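# Put the grape bunch from the cloth into the white box

## Task

Lift the grape bunch off the cloth and set it in the white box so that all of it, including its leaf and stems, is inside the box walls. Release it, and finish with both hands off the bunch and off the box.

## Robot and tools

Robot: two arms, left_arm with a left hand and right_arm with a right hand (mirror images). Base poses in the scene frame: left_arm (+0.028, +0.310, +0.001) m, quat_wxyz (+1.000, 0, 0, -0.014); right_arm (-0.043, -0.252, -0.001) m, quat_wxyz (+1.000, 0, 0, +0.001). Scene frame: origin at table-top height, between the nominal bases; +x out over the table, +z up, left_arm on the +y side. There is a post behind the arms. Cameras: cam_high, cam_low, cam_left_wrist, cam_right_wrist, each 672x504.

Frames: each arm reports end_effector_position (m) and end_effector_quat_wxyz in its own base frame, and its offsets run along its own base axes, turning about its Hand target position. Readings can be a few cm off, more at long reach. Hand point axes: +z along the straight fingers toward the tips; +y out of the palm face (palm surface at y = -0.063); +x across the palm away from the thumb on the right hand, toward the thumb on the left hand. Knuckles at z = -0.017, straight fingertips 0.140 m beyond. A rigid mast on the palm side of the wrist (x +0.042 to +0.098, sign flipped on the left hand; z -0.158 to -0.111; out to y +0.064) can strike things. The right arm sags under load, so aim higher.

A row is 48 numbers, each in [-1, 1], always all 48: left_arm dx, dy, dz, rx, ry, rz; left hand's 16 motor numbers; left current_limit, speed; then the same 24 for right_arm. Pose numbers are offsets, not poses: counted from that arm's Hand target as it was when the action (or move) began, never from the previous row; 1.0 = 0.6 m or 180 degrees; rx, ry, rz form one rotation vector. Repeating an offset moves again. Six zeros request no new pose (though execute_actions re-asks for the stored Hand target). A translation longer than 1.0 is shortened. Orientation is clipped each step to within 40 degrees of the measured one. If the hand rests short, send the remaining gap as an offset; to release a push, command back past the hand point.

Hand numbers are absolute goals, not offsets, in this order: index_mcp, index_abd, index_pip, index_dip, middle_mcp, middle_abd, middle_pip, middle_dip, ring_mcp, ring_abd, ring_pip, ring_dip, thumb_cmc, thumb_axl, thumb_mcp, thumb_ipl. Each maps linearly between its stops (degrees at +1, -1; value when straight): _mcp (+128, -18; -0.75), _abd (+60, -60; +0.00), _pip (+108, -29; -0.58), _dip (+117, -21; -0.70), thumb_cmc (+120, -20; -0.71), thumb_axl (+140, -27; -0.68), thumb_mcp (+109, -69; -0.23), thumb_ipl (+108, -77; -0.17). Toward +1 fingers curl toward the palm, _abd swings away from the thumb, thumb_cmc brings the thumb in front of the palm. A 0 is a real goal; to hold a hand unchanged, echo its hand_goal, hand_current_limit and hand_speed. current_limit: -1 = 0 mA to +1 = 550 mA (minimum 11 mA); speed: (speed+1)/2 of 8.5 rad/s. They start at +0.4 and -0.6 and persist.

Tools:
- execute_actions(actions, cameras): actions is a list of actions; each action is a table of up to 15 rows of 1/30 s, the last row held until step 15. An empty list returns images. cameras: names, ["all"] or [].
- move(target, speed, blend, blocking, cameras): target is one 48-number row or up to 15 rows, all offsets from the same starting Hand targets. speed in m/s, 0.002 to 4.3, default 0.25 (turns at twice that in rad/s), one value or one per target. blend in m for rounding corners, default 0 = stop at each. The whole list has 10 s. Paths are straight, ignore obstacles and the other arm; hand numbers of the first row are sent at once, later ones on arrival. blocking=false returns after about 0.5 s while it keeps running.
- wait(seconds 0 to 3600): lets time pass, sends nothing new.
- stop(): brakes a running move.
- zoom_image(camera, region [x0, y0, x1, y1] pixels, at most 504x504) of the newest image of that camera.
- finished_scene(scene 1): ends irreversibly.

Results: Hand target (your last commanded pose after clipping; next offsets count from it), end_effector_position/quat, joint positions, velocities (may read within noise), torques (have offsets, noise; numbers 3 and 4 wrap at ±28 N m), and per motor hand_goal, hand_measured, hand_current_ma (positive pushes toward -1), hand_state (moving, goal, blocked, overload). A move adds a "move:" line: done, off_target, moving, held or fault, plus limits such as paced (pose clipped) or held (steps withheld). done means rest within 10 mm and 2 degrees; neither done nor off_target says anything about contact. Joint ranges (rad): waist -2.880 to 2.880, shoulder 0.000 to 3.142, elbow 0.000 to 3.019, wrist pitch -1.693 to 1.571, wrist yaw -1.571 to 1.571, wrist roll -2.094 to 2.094.

Avoid: dropping the grapes even slightly, releasing them while moving, fast impacts, hard presses, hitting the table, box or post, anything leaving the table. Never let the hands or arms press on each other or close a hand on the other's fingers. A finger motor at 495 mA or more for 5 s shuts down for 10 s. Long loads or straining heat motors: MOTOR HOT appears at 85 °C, and at 100 °C the arm drops for 30 to 60 s. After a HAND FAULT line, the remaining calls in that reply are skipped. Objects may be nudged by outside pushes now and then; the scene keeps running while you think.

Each tool is called after "Call:" as a command line: name --argument value for each argument, lists and objects as JSON in quotes; but a table of rows of numbers goes row by row, as --pt "numbers of a row", without its own name.

## Session

Call:
execute_actions --actions '[]'

Scene clock: 0.00 s.
left_arm: end_effector_position=(+0.3038, -0.3652, +0.2700) hand_goal=(-0.754, +0.000, -0.576, -0.696, -0.754, +0.000, -0.576, -0.696, -0.754, +0.000, -0.576, -0.696, -0.714, -0.678, -0.226, -0.168) hand_measured=(-0.7535, +0.0008, -0.5770, -0.6958, -0.7535, +0.0008, -0.5770, -0.6958, -0.7535, -0.0007, -0.5757, -0.6971, -0.7142, -0.6788, -0.2252, -0.1681) hand_current_ma=(-5, +7, +6, +0, -5, -5, -11, +7, +3, +5, +3, +2, +0, +13, +1, +1) hand_state=(goal, goal, goal, goal, goal, goal, goal, goal, goal, goal, goal, goal, goal, goal, goal, goal) hand_current_limit=0.40 hand_speed=-0.60 end_effector_quat_wxyz=(+0.003, +0.524, +0.823, -0.220) | right_arm: end_effector_position=(+0.2338, -0.1661, +0.2603) hand_goal=(-0.754, +0.000, -0.576, -0.696, -0.754, +0.000, -0.576, -0.696, -0.754, +0.000, -0.576, -0.696, -0.714, -0.678, -0.226, -0.168) hand_measured=(-0.7535, -0.0007, -0.5770, -0.6958, -0.7523, -0.0007, -0.5770, -0.6958, -0.7535, -0.0007, -0.5770, -0.6958, -0.7142, -0.6777, -0.2252, -0.1672) hand_current_ma=(+8, -6, -9, -5, -3, +10, +0, +5, +9, -1, +5, -7, +0, -3, -7, +4) hand_state=(goal, goal, goal, goal, goal, goal, goal, goal, goal, goal, goal, goal, goal, goal, goal, goal) hand_current_limit=0.40 hand_speed=-0.60 end_effector_quat_wxyz=(+0.170, +0.931, -0.311, -0.083)
Joint positions: left_arm=[-0.898 1.482 1.54 -1.469 0.415 -1.368] | right_arm=[-0.2 1.306 1.168 -1.647 0.317 2.05]
Joint velocities: within noise
Joint torques (N m): no reading
Heat: left arm: hottest wrist roll 30 °C; right arm: hottest waist 36 °C.
Hand target: left_arm +0.3078, -0.3703, +0.2851; +0.020, +0.526, +0.820, -0.226 | right_arm +0.2379, -0.1669, +0.2639; +0.169, +0.932, -0.312, -0.077

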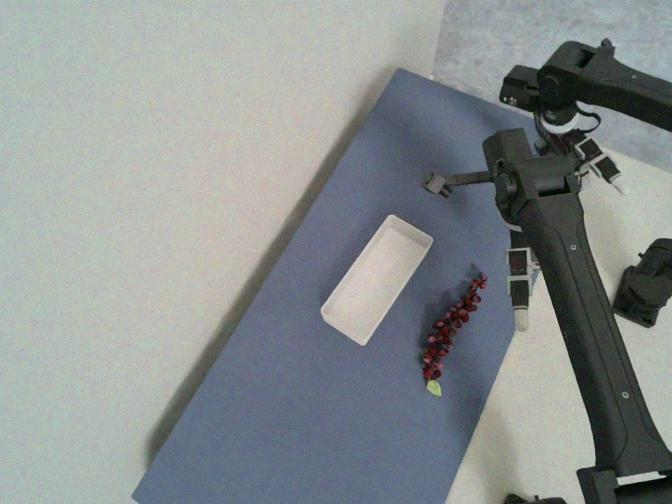

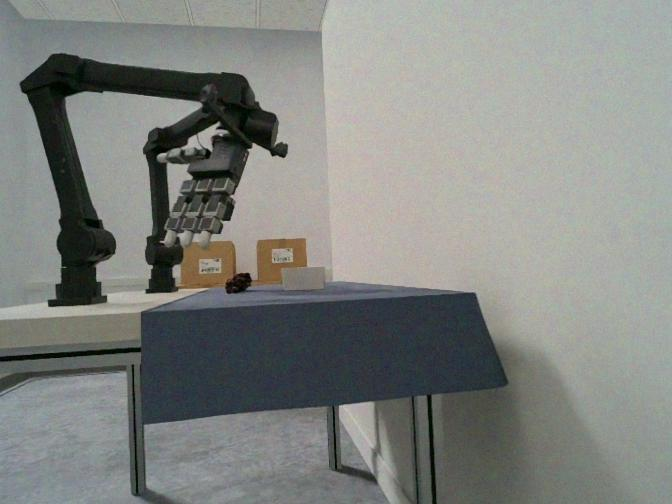

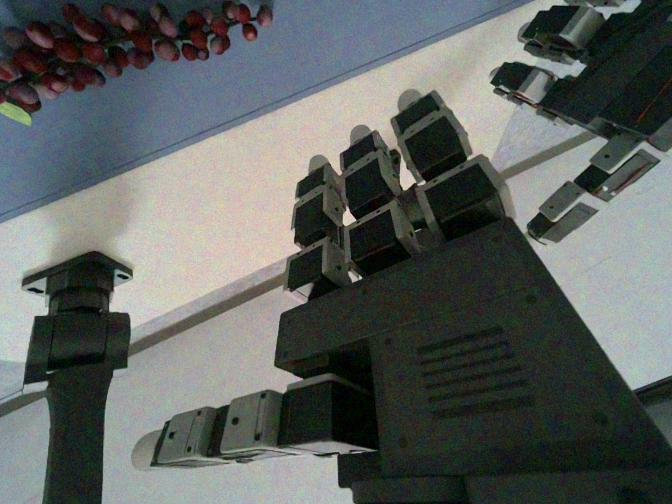

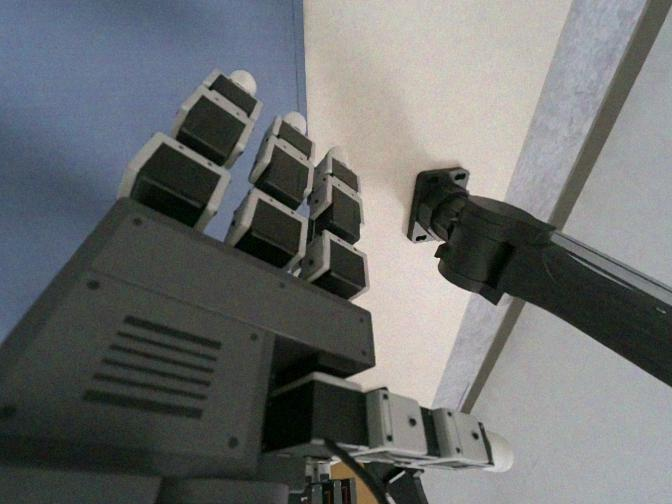

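Call:
zoom_image --camera "cam_high" --region '[300, 190, 550, 410]'

Call:
zoom_image --camera "cam_low" --region '[140, 220, 360, 320]'

Call:
zoom_image --camera "cam_left_wrist" --region '[0, 0, 300, 160]'

Scaled by 2.016 from the camera's image (finer frame: 960x720).

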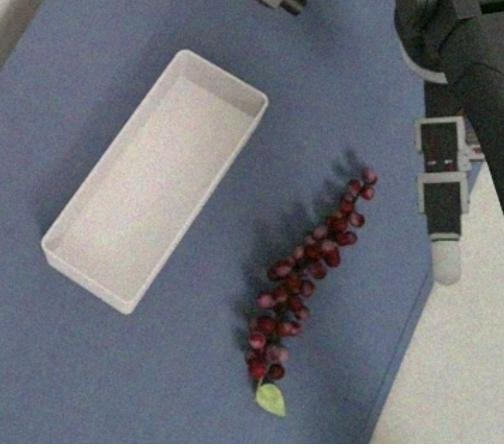

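Scaled by 2.291 from the camera's image (finer frame: 960x720).

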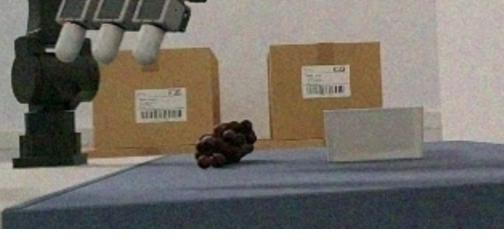

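Scaled by 1.680 from the camera's image (finer frame: 960x720).

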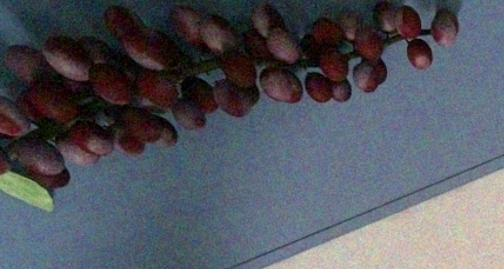

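Call:
move --target '[0.232,0.885,0.0,0,0,0.389,-0.754,0,-0.576,-0.696,-0.754,0,-0.576,-0.696,-0.754,0,-0.576,-0.696,-0.714,-0.678,-0.226,-0.168,0.4,-0.6,0,0,0,0,0,0,-0.754,0,-0.576,-0.696,-0.754,0,-0.576,-0.696,-0.754,0,-0.576,-0.696,-0.714,-0.678,-0.226,-0.168,0.4,-0.6]' --cameras '["all"]'

Scene clock: 437.67 s.
left_arm: end_effector_position=(+0.4309, +0.1561, +0.2628) hand_goal=(-0.754, +0.000, -0.576, -0.696, -0.754, +0.000, -0.576, -0.696, -0.754, +0.000, -0.576, -0.696, -0.714, -0.678, -0.226, -0.168) hand_measured=(-0.7462, -0.0007, -0.5770, -0.6945, -0.7474, -0.0007, -0.5770, -0.6958, -0.7474, +0.0008, -0.5770, -0.6958, -0.7117, -0.6777, -0.2232, -0.1681) hand_current_ma=(+20, +3, +11, -1, +9, -7, -14, -1, +18, +7, +2, +3, +1, +6, -1, +4) hand_state=(goal, goal, goal, goal, goal, goal, goal, goal, goal, goal, goal, goal, goal, goal, goal, goal) hand_current_limit=0.40 hand_speed=-0.60 end_effector_quat_wxyz=(+0.120, -0.041, +0.976, -0.179) | right_arm: end_effector_position=(+0.2338, -0.1661, +0.2603) hand_goal=(-0.754, +0.000, -0.576, -0.696, -0.754, +0.000, -0.576, -0.696, -0.754, +0.000, -0.576, -0.696, -0.714, -0.678, -0.226, -0.168) hand_measured=(-0.7523, -0.0007, -0.5782, -0.6958, -0.7535, -0.0007, -0.5782, -0.6958, -0.7535, -0.0007, -0.5757, -0.6958, -0.7154, -0.6777, -0.2212, -0.1681) hand_current_ma=(+4, -8, -8, -3, -1, +7, +1, +5, +10, +1, +4, -8, -4, +1, +3, +7) hand_state=(goal, goal, goal, goal, goal, goal, goal, goal, goal, goal, goal, goal, goal, goal, goal, goal) hand_current_limit=0.40 hand_speed=-0.60 end_effector_quat_wxyz=(+0.170, +0.931, -0.311, -0.083)
Joint positions: left_arm=[0.325 1.45 1.487 -1.469 0.414 -1.358] | right_arm=[-0.2 1.306 1.168 -1.647 0.317 2.05]
Joint torques (N m): left_arm=[-0.32 -10.52 14.57 0.79 0.52 -0.13] | right_arm=[0.21 -8.12 8.49 -0.92 0.47 0.08]
Heat: left arm: hottest elbow 46 °C; right arm: hottest elbow 39 °C.
Hand target: left_arm +0.4469, +0.1607, +0.2849; +0.146, -0.039, +0.973, -0.173 | right_arm +0.2379, -0.1669, +0.2639; +0.169, +0.932, -0.312, -0.077
Off the commanded pose: left_arm 0.028 m, 3 deg | right_arm 0.006 m, 1 deg.
move: off_target (left_arm)

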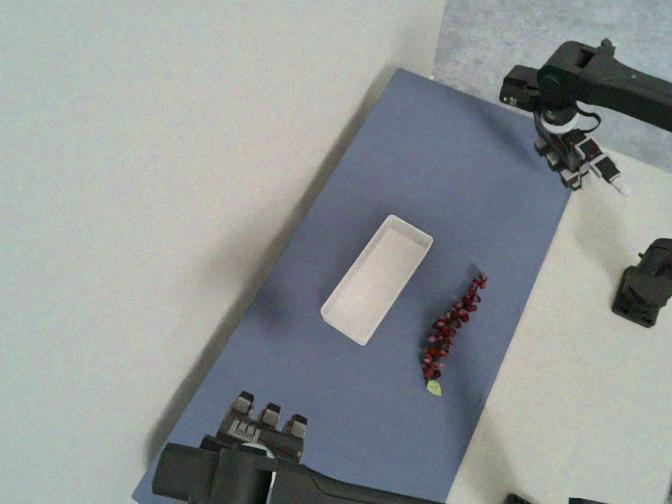

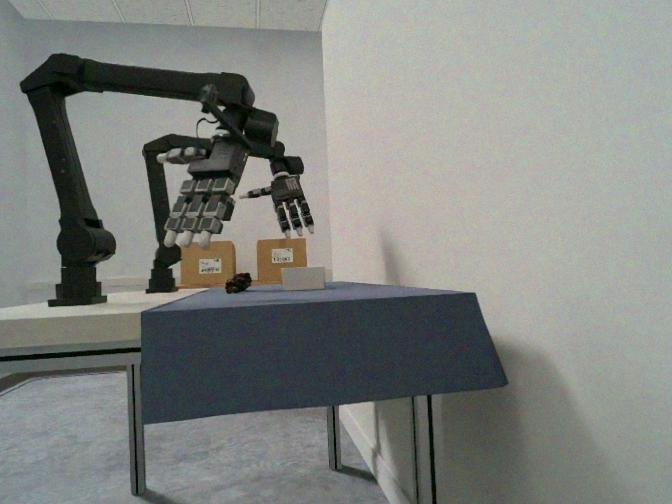

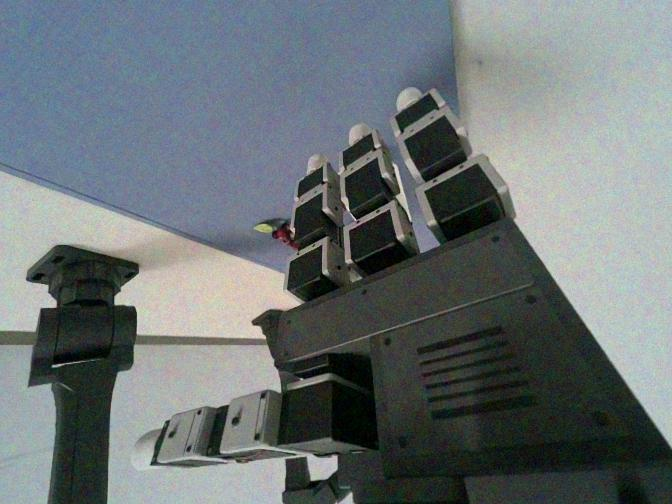

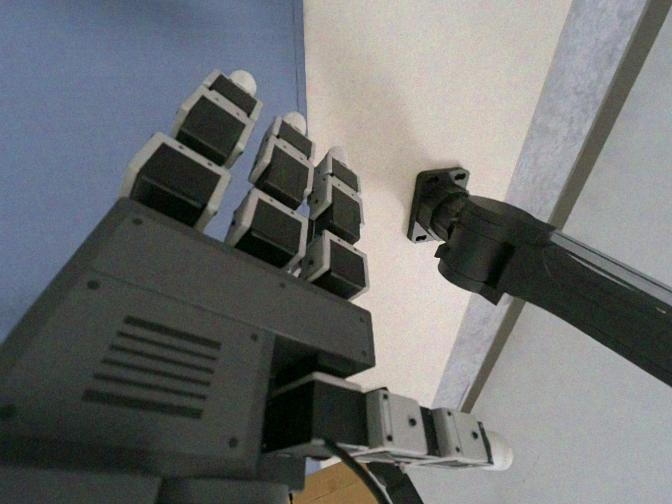

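Call:
zoom_image --camera "cam_high" --region '[130, 370, 350, 504]'

Call:
zoom_image --camera "cam_high" --region '[480, 20, 672, 340]'

Call:
zoom_image --camera "cam_low" --region '[130, 120, 350, 320]'

Scaled by 2.291 from the camera's image (finer frame: 960x720).

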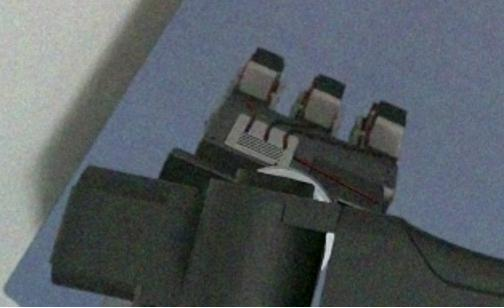

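Scaled by 1.575 from the camera's image (finer frame: 960x720).

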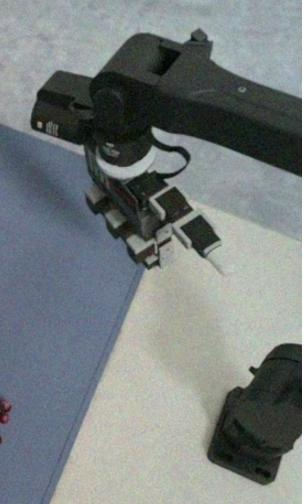

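Scaled by 2.291 from the camera's image (finer frame: 960x720).

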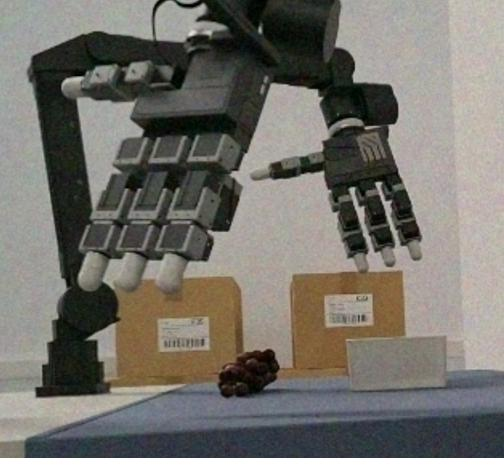

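Call:
move --pt "0 0 0 0.149 -0.163 -0.448 -0.754 0 -0.576 -0.696 -0.754 0 -0.576 -0.696 -0.754 0 -0.576 -0.696 -0.714 -0.678 -0.226 -0.168 0.4 -0.6 0 0 0 0 0 0 -0.754 0 -0.576 -0.696 -0.754 0 -0.576 -0.696 -0.754 0 -0.576 -0.696 -0.714 -0.678 -0.226 -0.168 0.4 -0.6" --speed 0.4 --cameras '["cam_high","cam_left_wrist"]'

Scene clock: 556.80 s.
left_arm: end_effector_position=(+0.4466, +0.1556, +0.2799) hand_goal=(-0.754, +0.000, -0.576, -0.696, -0.754, +0.000, -0.576, -0.696, -0.754, +0.000, -0.576, -0.696, -0.714, -0.678, -0.226, -0.168) hand_measured=(-0.7523, -0.0007, -0.5808, -0.6958, -0.7511, -0.0007, -0.5834, -0.6958, -0.7547, +0.0008, -0.5821, -0.6958, -0.7192, -0.6767, -0.2232, -0.1681) hand_current_ma=(+6, -4, -1, +0, -6, -7, -23, -13, +3, +11, -6, -5, -12, +6, +9, -6) hand_state=(goal, goal, goal, goal, goal, goal, goal, goal, goal, goal, goal, goal, goal, goal, goal, goal) hand_current_limit=0.40 hand_speed=-0.60 end_effector_quat_wxyz=(+0.223, +0.658, +0.718, -0.026) | right_arm: end_effector_position=(+0.2338, -0.1661, +0.2603) hand_goal=(-0.754, +0.000, -0.576, -0.696, -0.754, +0.000, -0.576, -0.696, -0.754, +0.000, -0.576, -0.696, -0.714, -0.678, -0.226, -0.168) hand_measured=(-0.7535, -0.0007, -0.5770, -0.6958, -0.7535, -0.0007, -0.5757, -0.6958, -0.7523, -0.0021, -0.5757, -0.6958, -0.7154, -0.6777, -0.2222, -0.1691) hand_current_ma=(+1, -8, -5, -4, -3, +8, +2, +5, +10, +2, +3, -6, +3, +2, +0, +3) hand_state=(goal, goal, goal, goal, goal, goal, goal, goal, goal, goal, goal, goal, goal, goal, goal, goal) hand_current_limit=0.40 hand_speed=-0.60 end_effector_quat_wxyz=(+0.170, +0.931, -0.311, -0.083)
Joint positions: left_arm=[0.52 1.273 1.23 -1.434 0.444 0.412] | right_arm=[-0.2 1.306 1.168 -1.647 0.317 2.05]
Joint torques (N m): left_arm=[0.62 -8.41 10.37 0.72 0.62 0.13] | right_arm=[0.21 -8.12 8.5 -0.92 0.46 0.08]
Heat: left arm: hottest elbow 59 °C; right arm: hottest elbow 39 °C.
Hand target: left_arm +0.4470, +0.1606, +0.2850; +0.226, +0.660, +0.716, -0.019 | right_arm +0.2379, -0.1669, +0.2639; +0.169, +0.932, -0.312, -0.077
Off the commanded pose: left_arm 0.007 m, 1 deg | right_arm 0.006 m, 1 deg.
move: done

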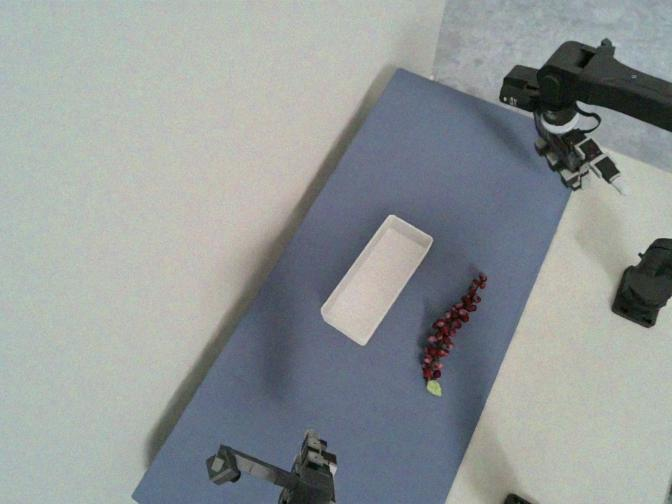

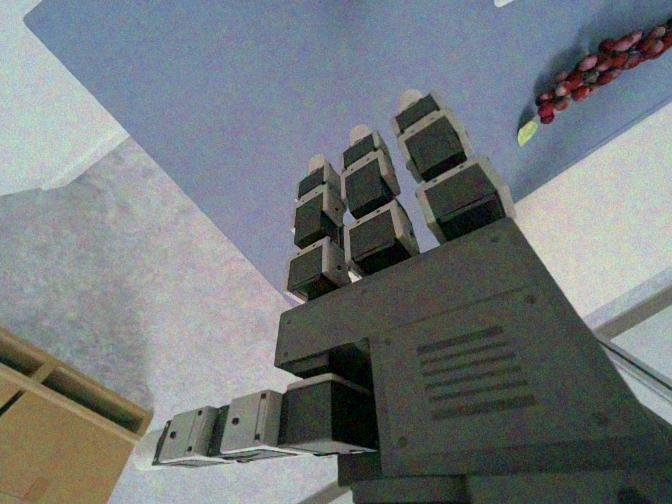

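Call:
move --pt "-0.225 -0.868 0 0.158 -0.141 -0.909 -0.754 0 -0.576 -0.696 -0.754 0 -0.576 -0.696 -0.754 0 -0.576 -0.696 0.571 -0.678 -0.226 -0.168 0.4 -0.6 -0.155 -0.142 0 0 0 -0.139 -0.754 0 -0.576 -0.696 -0.754 0 -0.576 -0.696 -0.754 0 -0.576 -0.696 -0.714 -0.678 -0.226 -0.168 0.4 -0.6" --speed 0.3 --cameras '["all"]'

Scene clock: 608.27 s.
left_arm: end_effector_position=(+0.3030, -0.3529, +0.2697) hand_goal=(-0.754, +0.000, -0.576, -0.696, -0.754, +0.000, -0.576, -0.696, -0.754, +0.000, -0.576, -0.696, +0.570, -0.678, -0.226, -0.168) hand_measured=(-0.7474, +0.0008, -0.5757, -0.6958, -0.7486, +0.0008, -0.5731, -0.6958, -0.7498, +0.0008, -0.5770, -0.6945, +0.5667, -0.6777, -0.2222, -0.1681) hand_current_ma=(+8, +3, +12, +0, +6, -4, -6, -8, +17, +5, -7, -8, -14, +11, +8, +0) hand_state=(goal, goal, goal, goal, goal, goal, goal, goal, goal, goal, goal, goal, goal, goal, goal, goal) hand_current_limit=0.40 hand_speed=-0.60 end_effector_quat_wxyz=(-0.009, +0.824, -0.566, -0.018) | right_arm: end_effector_position=(+0.1430, -0.2485, +0.2603) hand_goal=(-0.754, +0.000, -0.576, -0.696, -0.754, +0.000, -0.576, -0.696, -0.754, +0.000, -0.576, -0.696, -0.714, -0.678, -0.226, -0.168) hand_measured=(-0.7535, -0.0007, -0.5770, -0.6971, -0.7535, -0.0007, -0.5782, -0.6958, -0.7535, -0.0007, -0.5770, -0.6958, -0.7154, -0.6777, -0.2212, -0.1681) hand_current_ma=(+3, -13, -9, -5, -3, +8, +3, +3, +5, +0, -1, -7, -2, +1, +3, +5) hand_state=(goal, goal, goal, goal, goal, goal, goal, goal, goal, goal, goal, goal, goal, goal, goal, goal) hand_current_limit=0.40 hand_speed=-0.60 end_effector_quat_wxyz=(+0.149, +0.843, -0.503, -0.117)
Joint positions: left_arm=[-0.682 1.619 1.65 -1.639 -0.015 2.093] | right_arm=[-0.631 1.306 1.168 -1.647 0.317 2.05]
Joint torques (N m): left_arm=[-0.56 -12.22 14.02 -0.34 0.01 0.1] | right_arm=[-0.32 -8.06 8.5 -0.9 0.47 0.06]
Heat: left arm: hottest elbow 50 °C; right arm: hottest elbow 39 °C.
Hand target: left_arm +0.3121, -0.3602, +0.2851; +0.002, +0.804, -0.595, -0.001 | right_arm +0.1449, -0.2521, +0.2639; +0.149, +0.842, -0.506, -0.112
Off the commanded pose: left_arm 0.019 m, 5 deg | right_arm 0.005 m, 1 deg.
joint sent to its limit (left arm) — joint 6 (wrist roll), upper limit. The joint targets are off in orientation, not in position.
move: off_target (left_arm)

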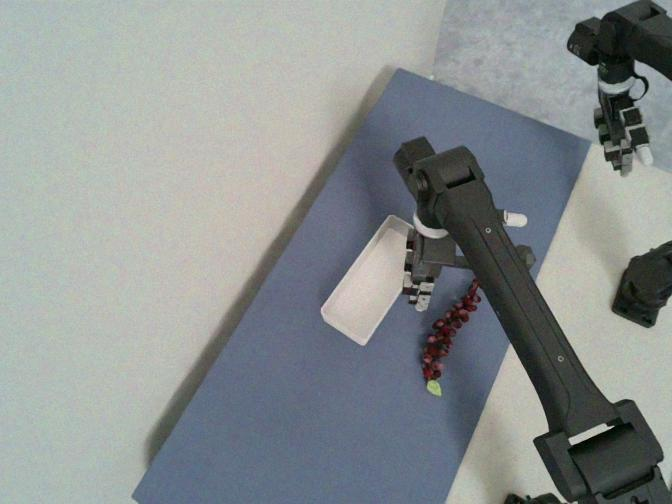

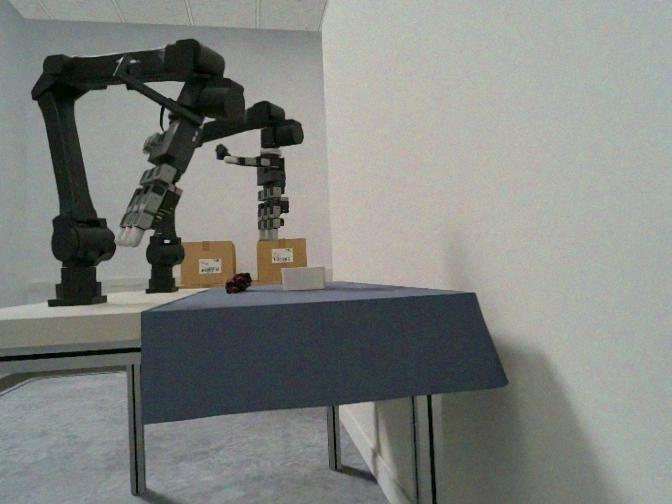

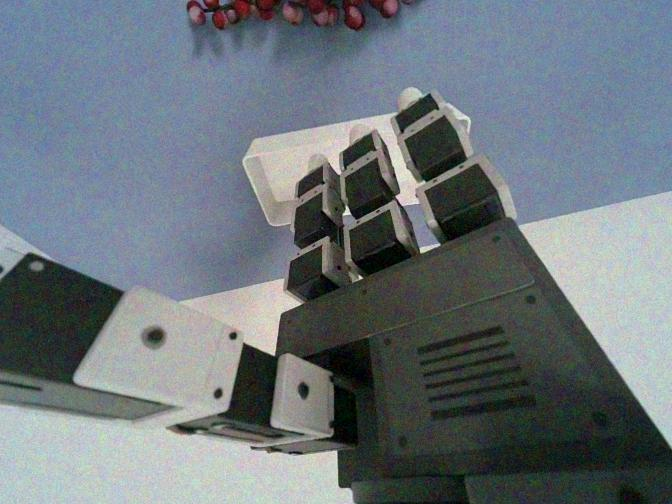

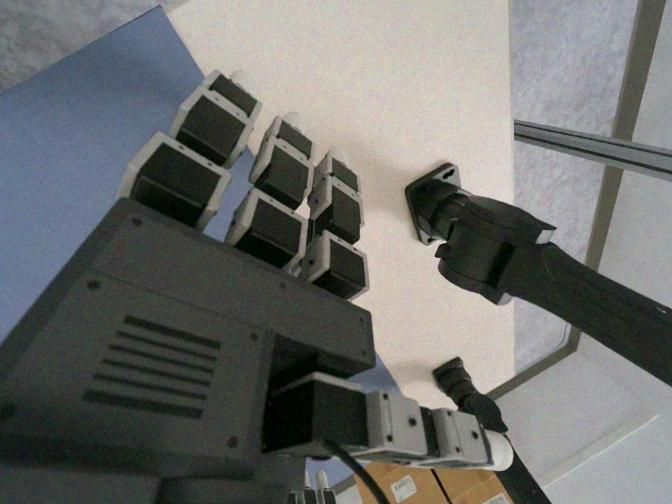

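Call:
move --pt "0 0 -0.03 0.0892 -0.292 0 -0.479 0 -0.066 0.029 -0.479 0 -0.066 0.029 -0.479 0 -0.066 0.029 0.571 -0.678 -0.056 -0.005 0.4 -0.6 0 0 0 0 0 0 -0.754 0 -0.576 -0.696 -0.754 0 -0.576 -0.696 -0.754 0 -0.576 -0.696 -0.714 -0.678 -0.226 -0.168 0.4 -0.6" --speed 0.3 --cameras '["all"]'

Scene clock: 632.27 s.
left_arm: end_effector_position=(+0.3136, -0.3566, +0.2553) hand_goal=(-0.480, +0.000, -0.066, +0.028, -0.480, +0.000, -0.066, +0.028, -0.480, +0.000, -0.066, +0.028, +0.570, -0.678, -0.056, -0.006) hand_measured=(-0.4737, -0.0007, -0.0727, +0.0266, -0.4737, +0.0008, -0.0727, +0.0253, -0.4737, +0.0008, -0.0714, +0.0253, +0.5655, -0.6777, -0.0471, -0.0042) hand_current_ma=(+7, -7, -13, -2, +6, -3, -20, -1, +20, +13, -7, -7, -13, +12, +18, +5) hand_state=(goal, goal, goal, goal, goal, goal, goal, goal, goal, goal, goal, goal, goal, goal, goal, goal) hand_current_limit=0.40 hand_speed=-0.60 end_effector_quat_wxyz=(-0.377, +0.709, -0.539, +0.254) | right_arm: end_effector_position=(+0.1430, -0.2485, +0.2603) hand_goal=(-0.754, +0.000, -0.576, -0.696, -0.754, +0.000, -0.576, -0.696, -0.754, +0.000, -0.576, -0.696, -0.714, -0.678, -0.226, -0.168) hand_measured=(-0.7535, -0.0007, -0.5782, -0.6958, -0.7535, +0.0008, -0.5770, -0.6958, -0.7535, +0.0008, -0.5770, -0.6971, -0.7154, -0.6777, -0.2212, -0.1672) hand_current_ma=(+5, -9, -11, -3, -5, +4, +6, +3, +8, -2, +4, -7, +1, -6, +3, +6) hand_state=(goal, goal, goal, goal, goal, goal, goal, goal, goal, goal, goal, goal, goal, goal, goal, goal) hand_current_limit=0.40 hand_speed=-0.60 end_effector_quat_wxyz=(+0.149, +0.843, -0.503, -0.117)
Joint positions: left_arm=[-1.026 1.41 1.365 -1.239 -0.912 1.986] | right_arm=[-0.631 1.306 1.168 -1.647 0.317 2.05]
Joint torques (N m): left_arm=[-1.08 -12.51 9.87 1.51 -1.03 -0.13] | right_arm=[-0.32 -8.06 8.49 -0.91 0.47 0.06]
Heat: left arm: hottest elbow 54 °C; right arm: hottest elbow 39 °C.
Hand target: left_arm +0.3120, -0.3601, +0.2671; -0.369, +0.714, -0.529, +0.273 | right_arm +0.1449, -0.2521, +0.2639; +0.149, +0.842, -0.506, -0.112
Off the commanded pose: left_arm 0.012 m, 3 deg | right_arm 0.005 m, 1 deg.
move: off_target (left_arm)

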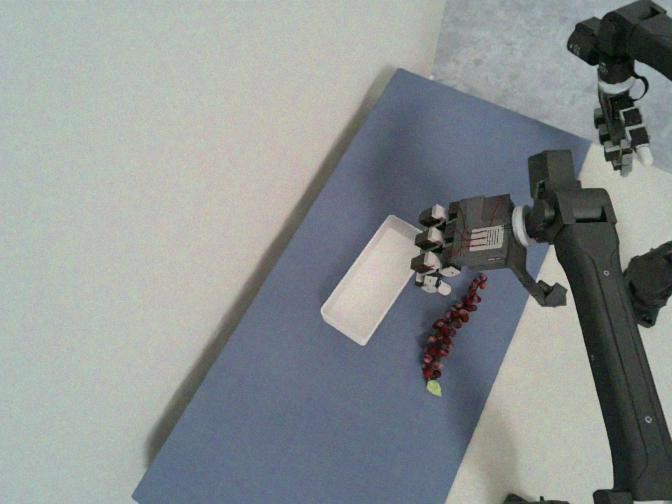

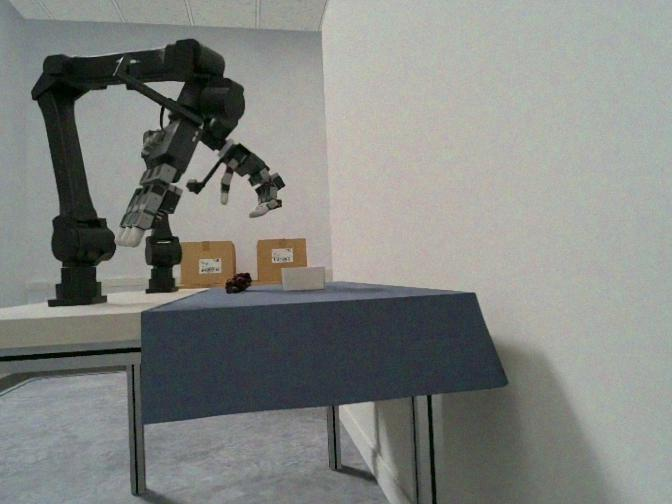

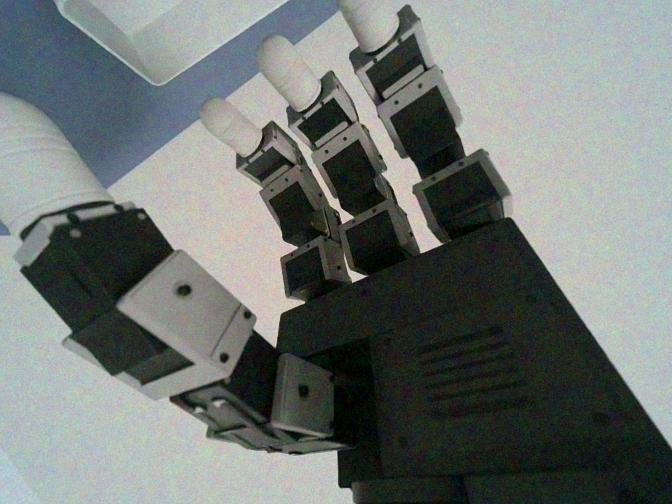

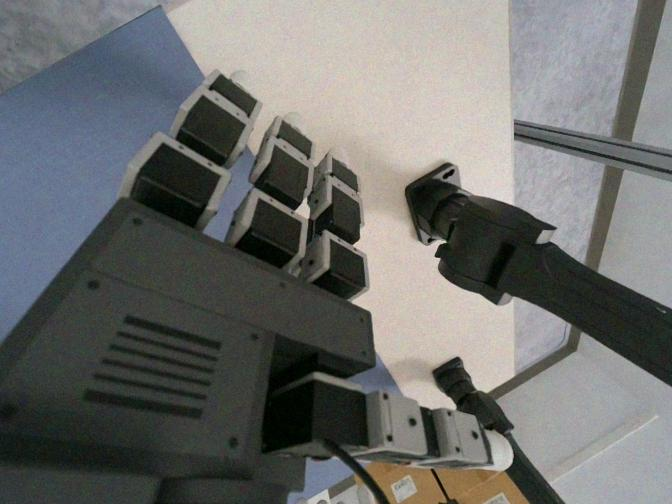

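Call:
zoom_image --camera "cam_high" --region '[380, 170, 580, 320]'

Call:
zoom_image --camera "cam_low" --region '[170, 130, 350, 300]'

Scaled by 2.520 from the camera's image (finer frame: 960x720).

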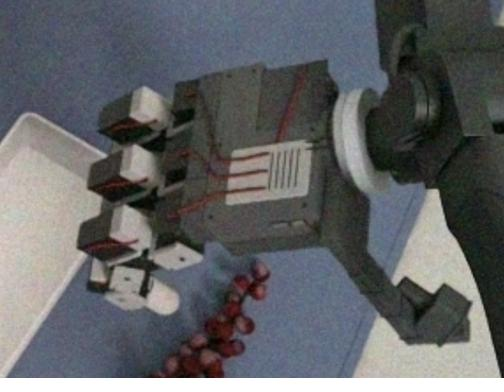

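Scaled by 2.800 from the camera's image (finer frame: 960x720).

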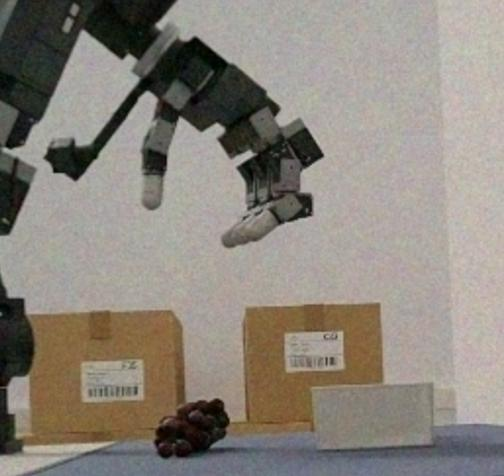

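Call:
move --pt "0.0157 0.04 -0.095 0.0136 -0.0446 0 -0.411 0 -0.066 -0.043 -0.548 0 -0.066 -0.043 -0.685 0 -0.066 -0.043 0.571 -0.678 -0.225 -0.06 0.4 -0.6 0 0 0 0 0 0 -0.754 0 -0.576 -0.696 -0.754 0 -0.576 -0.696 -0.754 0 -0.576 -0.696 -0.714 -0.678 -0.226 -0.168 0.4 -0.6" --speed 0.25 --cameras '["cam_high","cam_low","cam_left_wrist"]'

Scene clock: 729.17 s.
left_arm: end_effector_position=(+0.3239, -0.3305, +0.1979) hand_goal=(-0.412, +0.000, -0.066, -0.044, -0.548, +0.000, -0.066, -0.044, -0.686, +0.000, -0.066, -0.044, +0.570, -0.678, -0.226, -0.060) hand_measured=(-0.4025, +0.0008, -0.0650, -0.0422, -0.5255, -0.0007, -0.0650, -0.0422, -0.6666, -0.0007, -0.0676, -0.0409, +0.5705, -0.6777, -0.2203, -0.0576) hand_current_ma=(+19, -6, +11, +1, +40, -6, -5, -2, +42, +9, -5, +7, -4, +14, +10, +6) hand_state=(goal, goal, goal, goal, blocked, goal, goal, goal, goal, goal, goal, goal, goal, goal, goal, goal) hand_current_limit=0.40 hand_speed=-0.60 end_effector_quat_wxyz=(-0.426, +0.688, -0.508, +0.296) | right_arm: end_effector_position=(+0.1430, -0.2485, +0.2603) hand_goal=(-0.754, +0.000, -0.576, -0.696, -0.754, +0.000, -0.576, -0.696, -0.754, +0.000, -0.576, -0.696, -0.714, -0.678, -0.226, -0.168) hand_measured=(-0.7535, -0.0007, -0.5770, -0.6945, -0.7535, -0.0007, -0.5770, -0.6971, -0.7535, +0.0008, -0.5770, -0.6958, -0.7154, -0.6777, -0.2203, -0.1672) hand_current_ma=(+2, -8, -12, -3, -6, +7, +1, +6, +5, -1, +1, -5, +0, -1, -1, +5) hand_state=(goal, goal, goal, goal, goal, goal, goal, goal, goal, goal, goal, goal, goal, goal, goal, goal) hand_current_limit=0.40 hand_speed=-0.60 end_effector_quat_wxyz=(+0.149, +0.843, -0.503, -0.117)
Joint positions: left_arm=[-1.029 1.356 1.112 -0.94 -1.047 2.039] | right_arm=[-0.631 1.306 1.168 -1.647 0.317 2.05]
Joint torques (N m): left_arm=[-1.38 -11.28 10.25 1.74 -1.11 0.1] | right_arm=[-0.32 -8.06 8.5 -0.92 0.47 0.06]
Heat: left arm: hottest elbow 46 °C; right arm: hottest elbow 39 °C.
Hand target: left_arm +0.3215, -0.3362, +0.2101; -0.420, +0.685, -0.507, +0.311 | right_arm +0.1449, -0.2521, +0.2639; +0.149, +0.842, -0.506, -0.112
Off the commanded pose: left_arm 0.014 m, 2 deg | right_arm 0.005 m, 1 deg.
move: off_target (left_arm)

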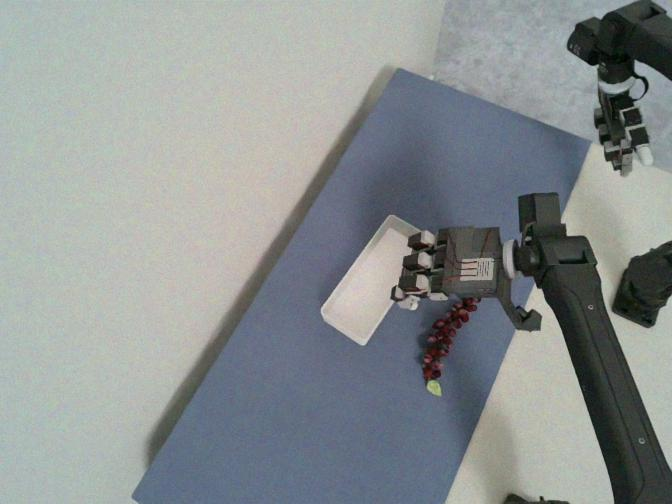

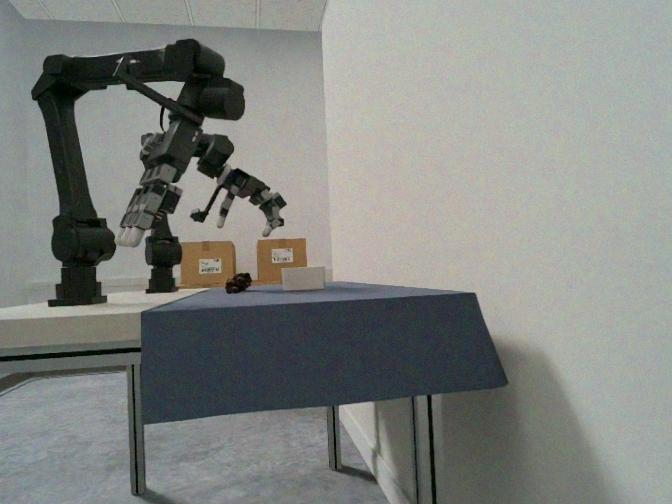

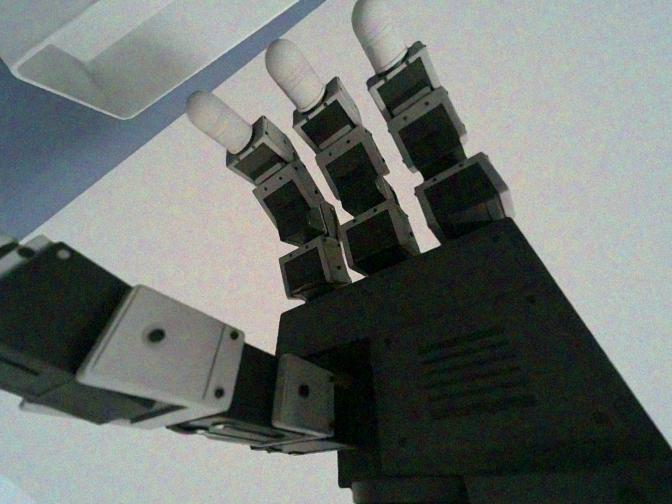

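Call:
move --pt "-0.004 -0.008 -0.183 0 0 0 -0.411 0 -0.066 -0.043 -0.548 0 -0.066 -0.043 -0.685 0 -0.066 -0.043 0.571 -0.678 -0.225 -0.06 0.4 -0.6 0 0 0 0 0 0 -0.754 0 -0.576 -0.696 -0.754 0 -0.576 -0.696 -0.754 0 -0.576 -0.696 -0.714 -0.678 -0.226 -0.168 0.4 -0.6" --speed 0.15 --cameras '["cam_high","cam_low","cam_left_wrist"]'

Call:
zoom_image --camera "cam_high" --region '[360, 210, 560, 410]'

Call:
zoom_image --camera "cam_low" --region '[170, 180, 350, 310]'

Scene clock: 740.90 s.
left_arm: end_effector_position=(+0.3202, -0.3321, +0.0978) hand_goal=(-0.412, +0.000, -0.066, -0.044, -0.548, +0.000, -0.066, -0.044, -0.686, +0.000, -0.066, -0.044, +0.570, -0.678, -0.226, -0.060) hand_measured=(-0.4025, -0.0007, -0.0650, -0.0422, -0.5255, +0.0008, -0.0650, -0.0435, -0.6666, -0.0007, -0.0676, -0.0409, +0.5705, -0.6777, -0.2203, -0.0576) hand_current_ma=(+21, +8, +7, +10, +41, -15, -5, +2, +40, +11, +5, +4, -7, +14, +14, +9) hand_state=(goal, goal, goal, goal, blocked, goal, goal, goal, goal, goal, goal, goal, goal, goal, goal, goal) hand_current_limit=0.40 hand_speed=-0.60 end_effector_quat_wxyz=(-0.425, +0.685, -0.509, +0.300) | right_arm: end_effector_position=(+0.1430, -0.2485, +0.2603) hand_goal=(-0.754, +0.000, -0.576, -0.696, -0.754, +0.000, -0.576, -0.696, -0.754, +0.000, -0.576, -0.696, -0.714, -0.678, -0.226, -0.168) hand_measured=(-0.7535, -0.0007, -0.5770, -0.6958, -0.7535, -0.0007, -0.5770, -0.6958, -0.7535, +0.0008, -0.5770, -0.6958, -0.7154, -0.6767, -0.2212, -0.1681) hand_current_ma=(+4, -11, -11, +0, -4, +7, -1, +5, +4, +0, +0, -5, +2, +0, +0, +6) hand_state=(goal, goal, goal, goal, goal, goal, goal, goal, goal, goal, goal, goal, goal, goal, goal, goal) hand_current_limit=0.40 hand_speed=-0.60 end_effector_quat_wxyz=(+0.149, +0.843, -0.503, -0.117)
Joint positions: left_arm=[-1.039 1.456 0.927 -0.65 -1.052 2.04] | right_arm=[-0.631 1.306 1.168 -1.647 0.317 2.05]
Joint torques (N m): left_arm=[-1.44 -9.93 9.17 1.84 -1.1 -0.09] | right_arm=[-0.26 -8.06 8.49 -0.91 0.47 0.06]
Heat: left arm: hottest elbow 46 °C; right arm: hottest elbow 39 °C.
Hand target: left_arm +0.3190, -0.3410, +0.1004; -0.420, +0.685, -0.507, +0.311 | right_arm +0.1449, -0.2521, +0.2639; +0.149, +0.842, -0.506, -0.112
Off the commanded pose: left_arm 0.009 m, 1 deg | right_arm 0.005 m, 1 deg.
move: done

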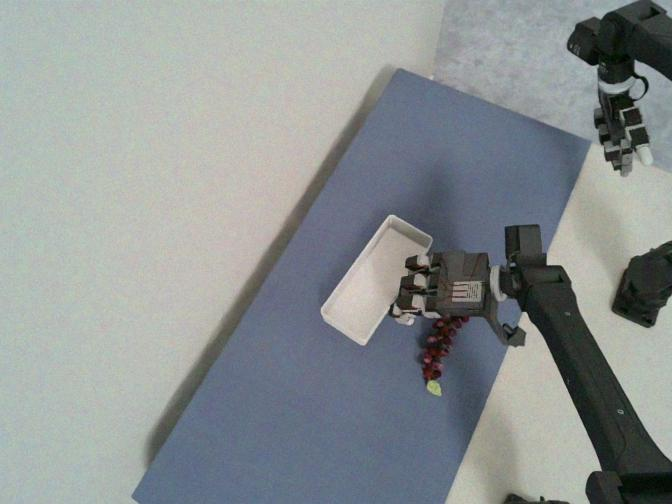

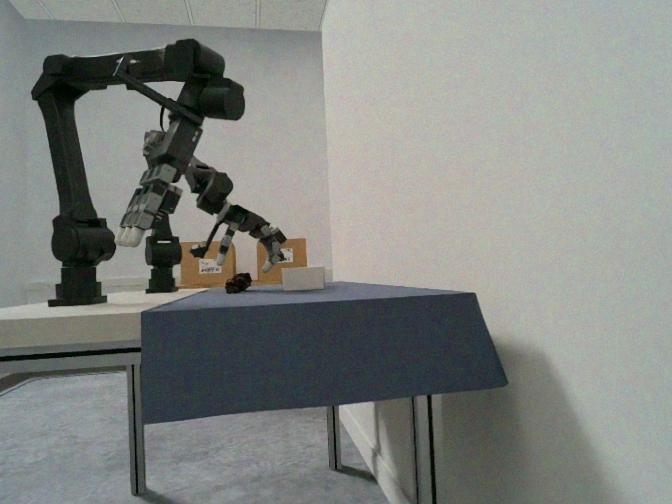

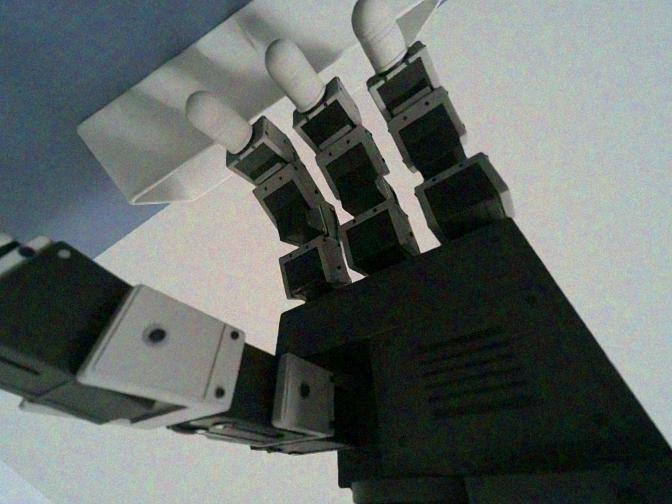

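Scaled by 2.520 from the camera's image (finer frame: 960x720).

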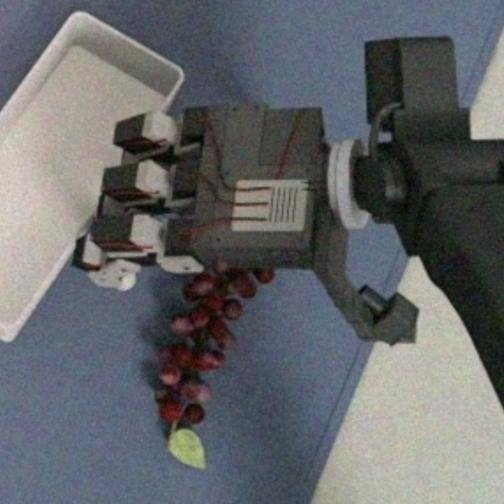

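Scaled by 2.800 from the camera's image (finer frame: 960x720).

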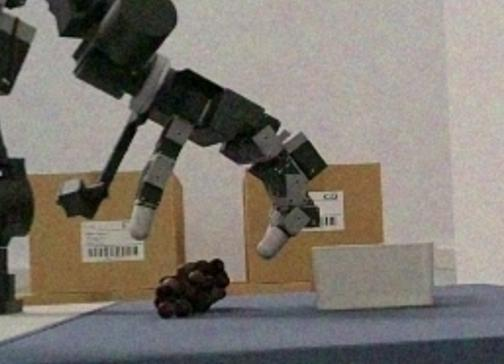

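Call:
move --pt "-0.008 0.09 0 0 0 0 -0.411 0 -0.066 -0.043 -0.548 0 -0.066 -0.043 -0.685 0 -0.066 -0.043 0.571 -0.678 -0.225 -0.06 0.4 -0.6 0 0 0 0 0 0 -0.754 0 -0.576 -0.696 -0.754 0 -0.576 -0.696 -0.754 0 -0.576 -0.696 -0.714 -0.678 -0.226 -0.168 0.4 -0.6" --speed 0.12 --cameras '["cam_high","cam_low","cam_left_wrist"]'

Call:
zoom_image --camera "cam_high" --region '[360, 210, 560, 410]'

Call:
zoom_image --camera "cam_low" --region '[170, 180, 350, 310]'

Scene clock: 811.73 s.
left_arm: end_effector_position=(+0.3098, -0.2875, +0.0938) hand_goal=(-0.412, +0.000, -0.066, -0.044, -0.548, +0.000, -0.066, -0.044, -0.686, +0.000, -0.066, -0.044, +0.570, -0.678, -0.226, -0.060) hand_measured=(-0.4025, +0.0008, -0.0650, -0.0435, -0.5255, -0.0007, -0.0650, -0.0422, -0.6666, +0.0037, -0.0676, -0.0409, +0.5718, -0.6767, -0.2203, -0.0576) hand_current_ma=(+10, -11, -2, +0, +50, -8, -12, +4, +50, +5, -7, +6, +0, +3, +10, +8) hand_state=(goal, goal, goal, goal, blocked, goal, goal, goal, goal, goal, goal, goal, goal, goal, goal, goal) hand_current_limit=0.40 hand_speed=-0.60 end_effector_quat_wxyz=(-0.424, +0.688, -0.506, +0.300) | right_arm: end_effector_position=(+0.1430, -0.2485, +0.2603) hand_goal=(-0.754, +0.000, -0.576, -0.696, -0.754, +0.000, -0.576, -0.696, -0.754, +0.000, -0.576, -0.696, -0.714, -0.678, -0.226, -0.168) hand_measured=(-0.7535, +0.0008, -0.5770, -0.6958, -0.7535, -0.0007, -0.5757, -0.6958, -0.7547, +0.0008, -0.5782, -0.6958, -0.7154, -0.6777, -0.2212, -0.1681) hand_current_ma=(+1, -14, -9, +1, -2, +9, +0, +7, +6, +2, -4, -8, +3, -2, +5, +4) hand_state=(goal, goal, goal, goal, goal, goal, goal, goal, goal, goal, goal, goal, goal, goal, goal, goal) hand_current_limit=0.40 hand_speed=-0.60 end_effector_quat_wxyz=(+0.149, +0.843, -0.503, -0.117)
Joint positions: left_arm=[-1.001 1.342 0.796 -0.58 -1.038 2.093] | right_arm=[-0.631 1.306 1.168 -1.647 0.317 2.05]
Joint torques (N m): left_arm=[0.38 -9.29 8.84 1.87 -0.91 0.11] | right_arm=[-0.32 -8 8.49 -0.91 0.47 0.06]
Heat: left arm: hottest elbow 44 °C; right arm: hottest elbow 40 °C.
Hand target: left_arm +0.3142, -0.2869, +0.1001; -0.421, +0.685, -0.507, +0.311 | right_arm +0.1449, -0.2521, +0.2639; +0.149, +0.842, -0.506, -0.112
Off the commanded pose: left_arm 0.008 m, 1 deg | right_arm 0.005 m, 1 deg.
joint sent to its limit (left arm) — joint 6 (wrist roll), upper limit. The joint targets still meet the commanded pose.
move: done

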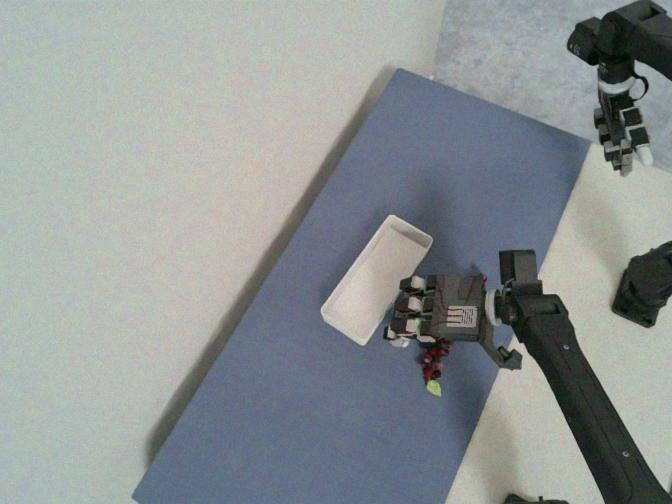

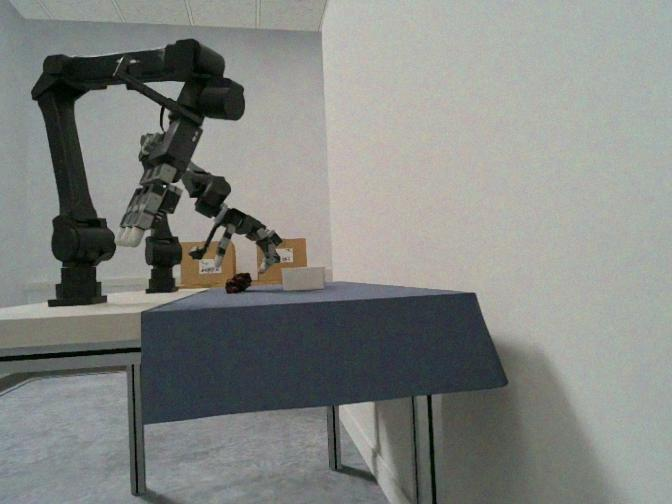

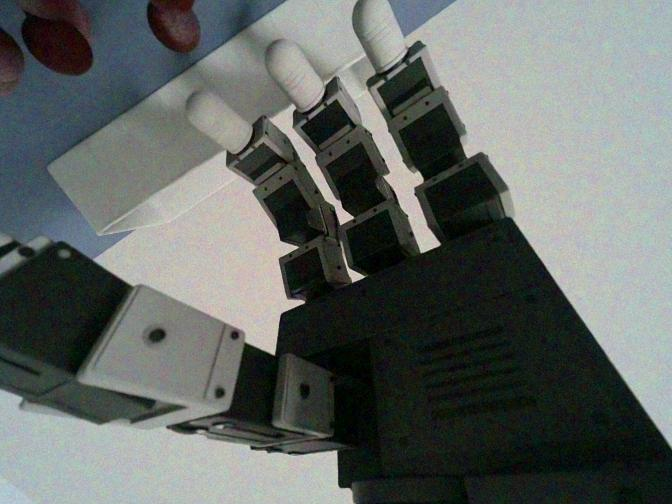

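Scaled by 2.520 from the camera's image (finer frame: 960x720).

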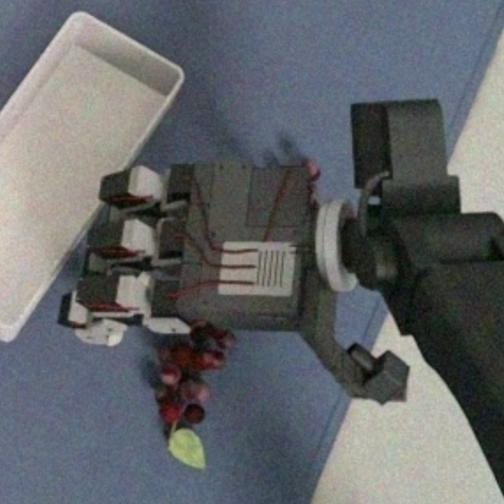

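Scaled by 2.800 from the camera's image (finer frame: 960x720).

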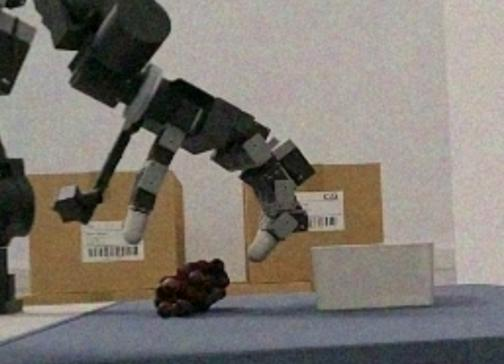

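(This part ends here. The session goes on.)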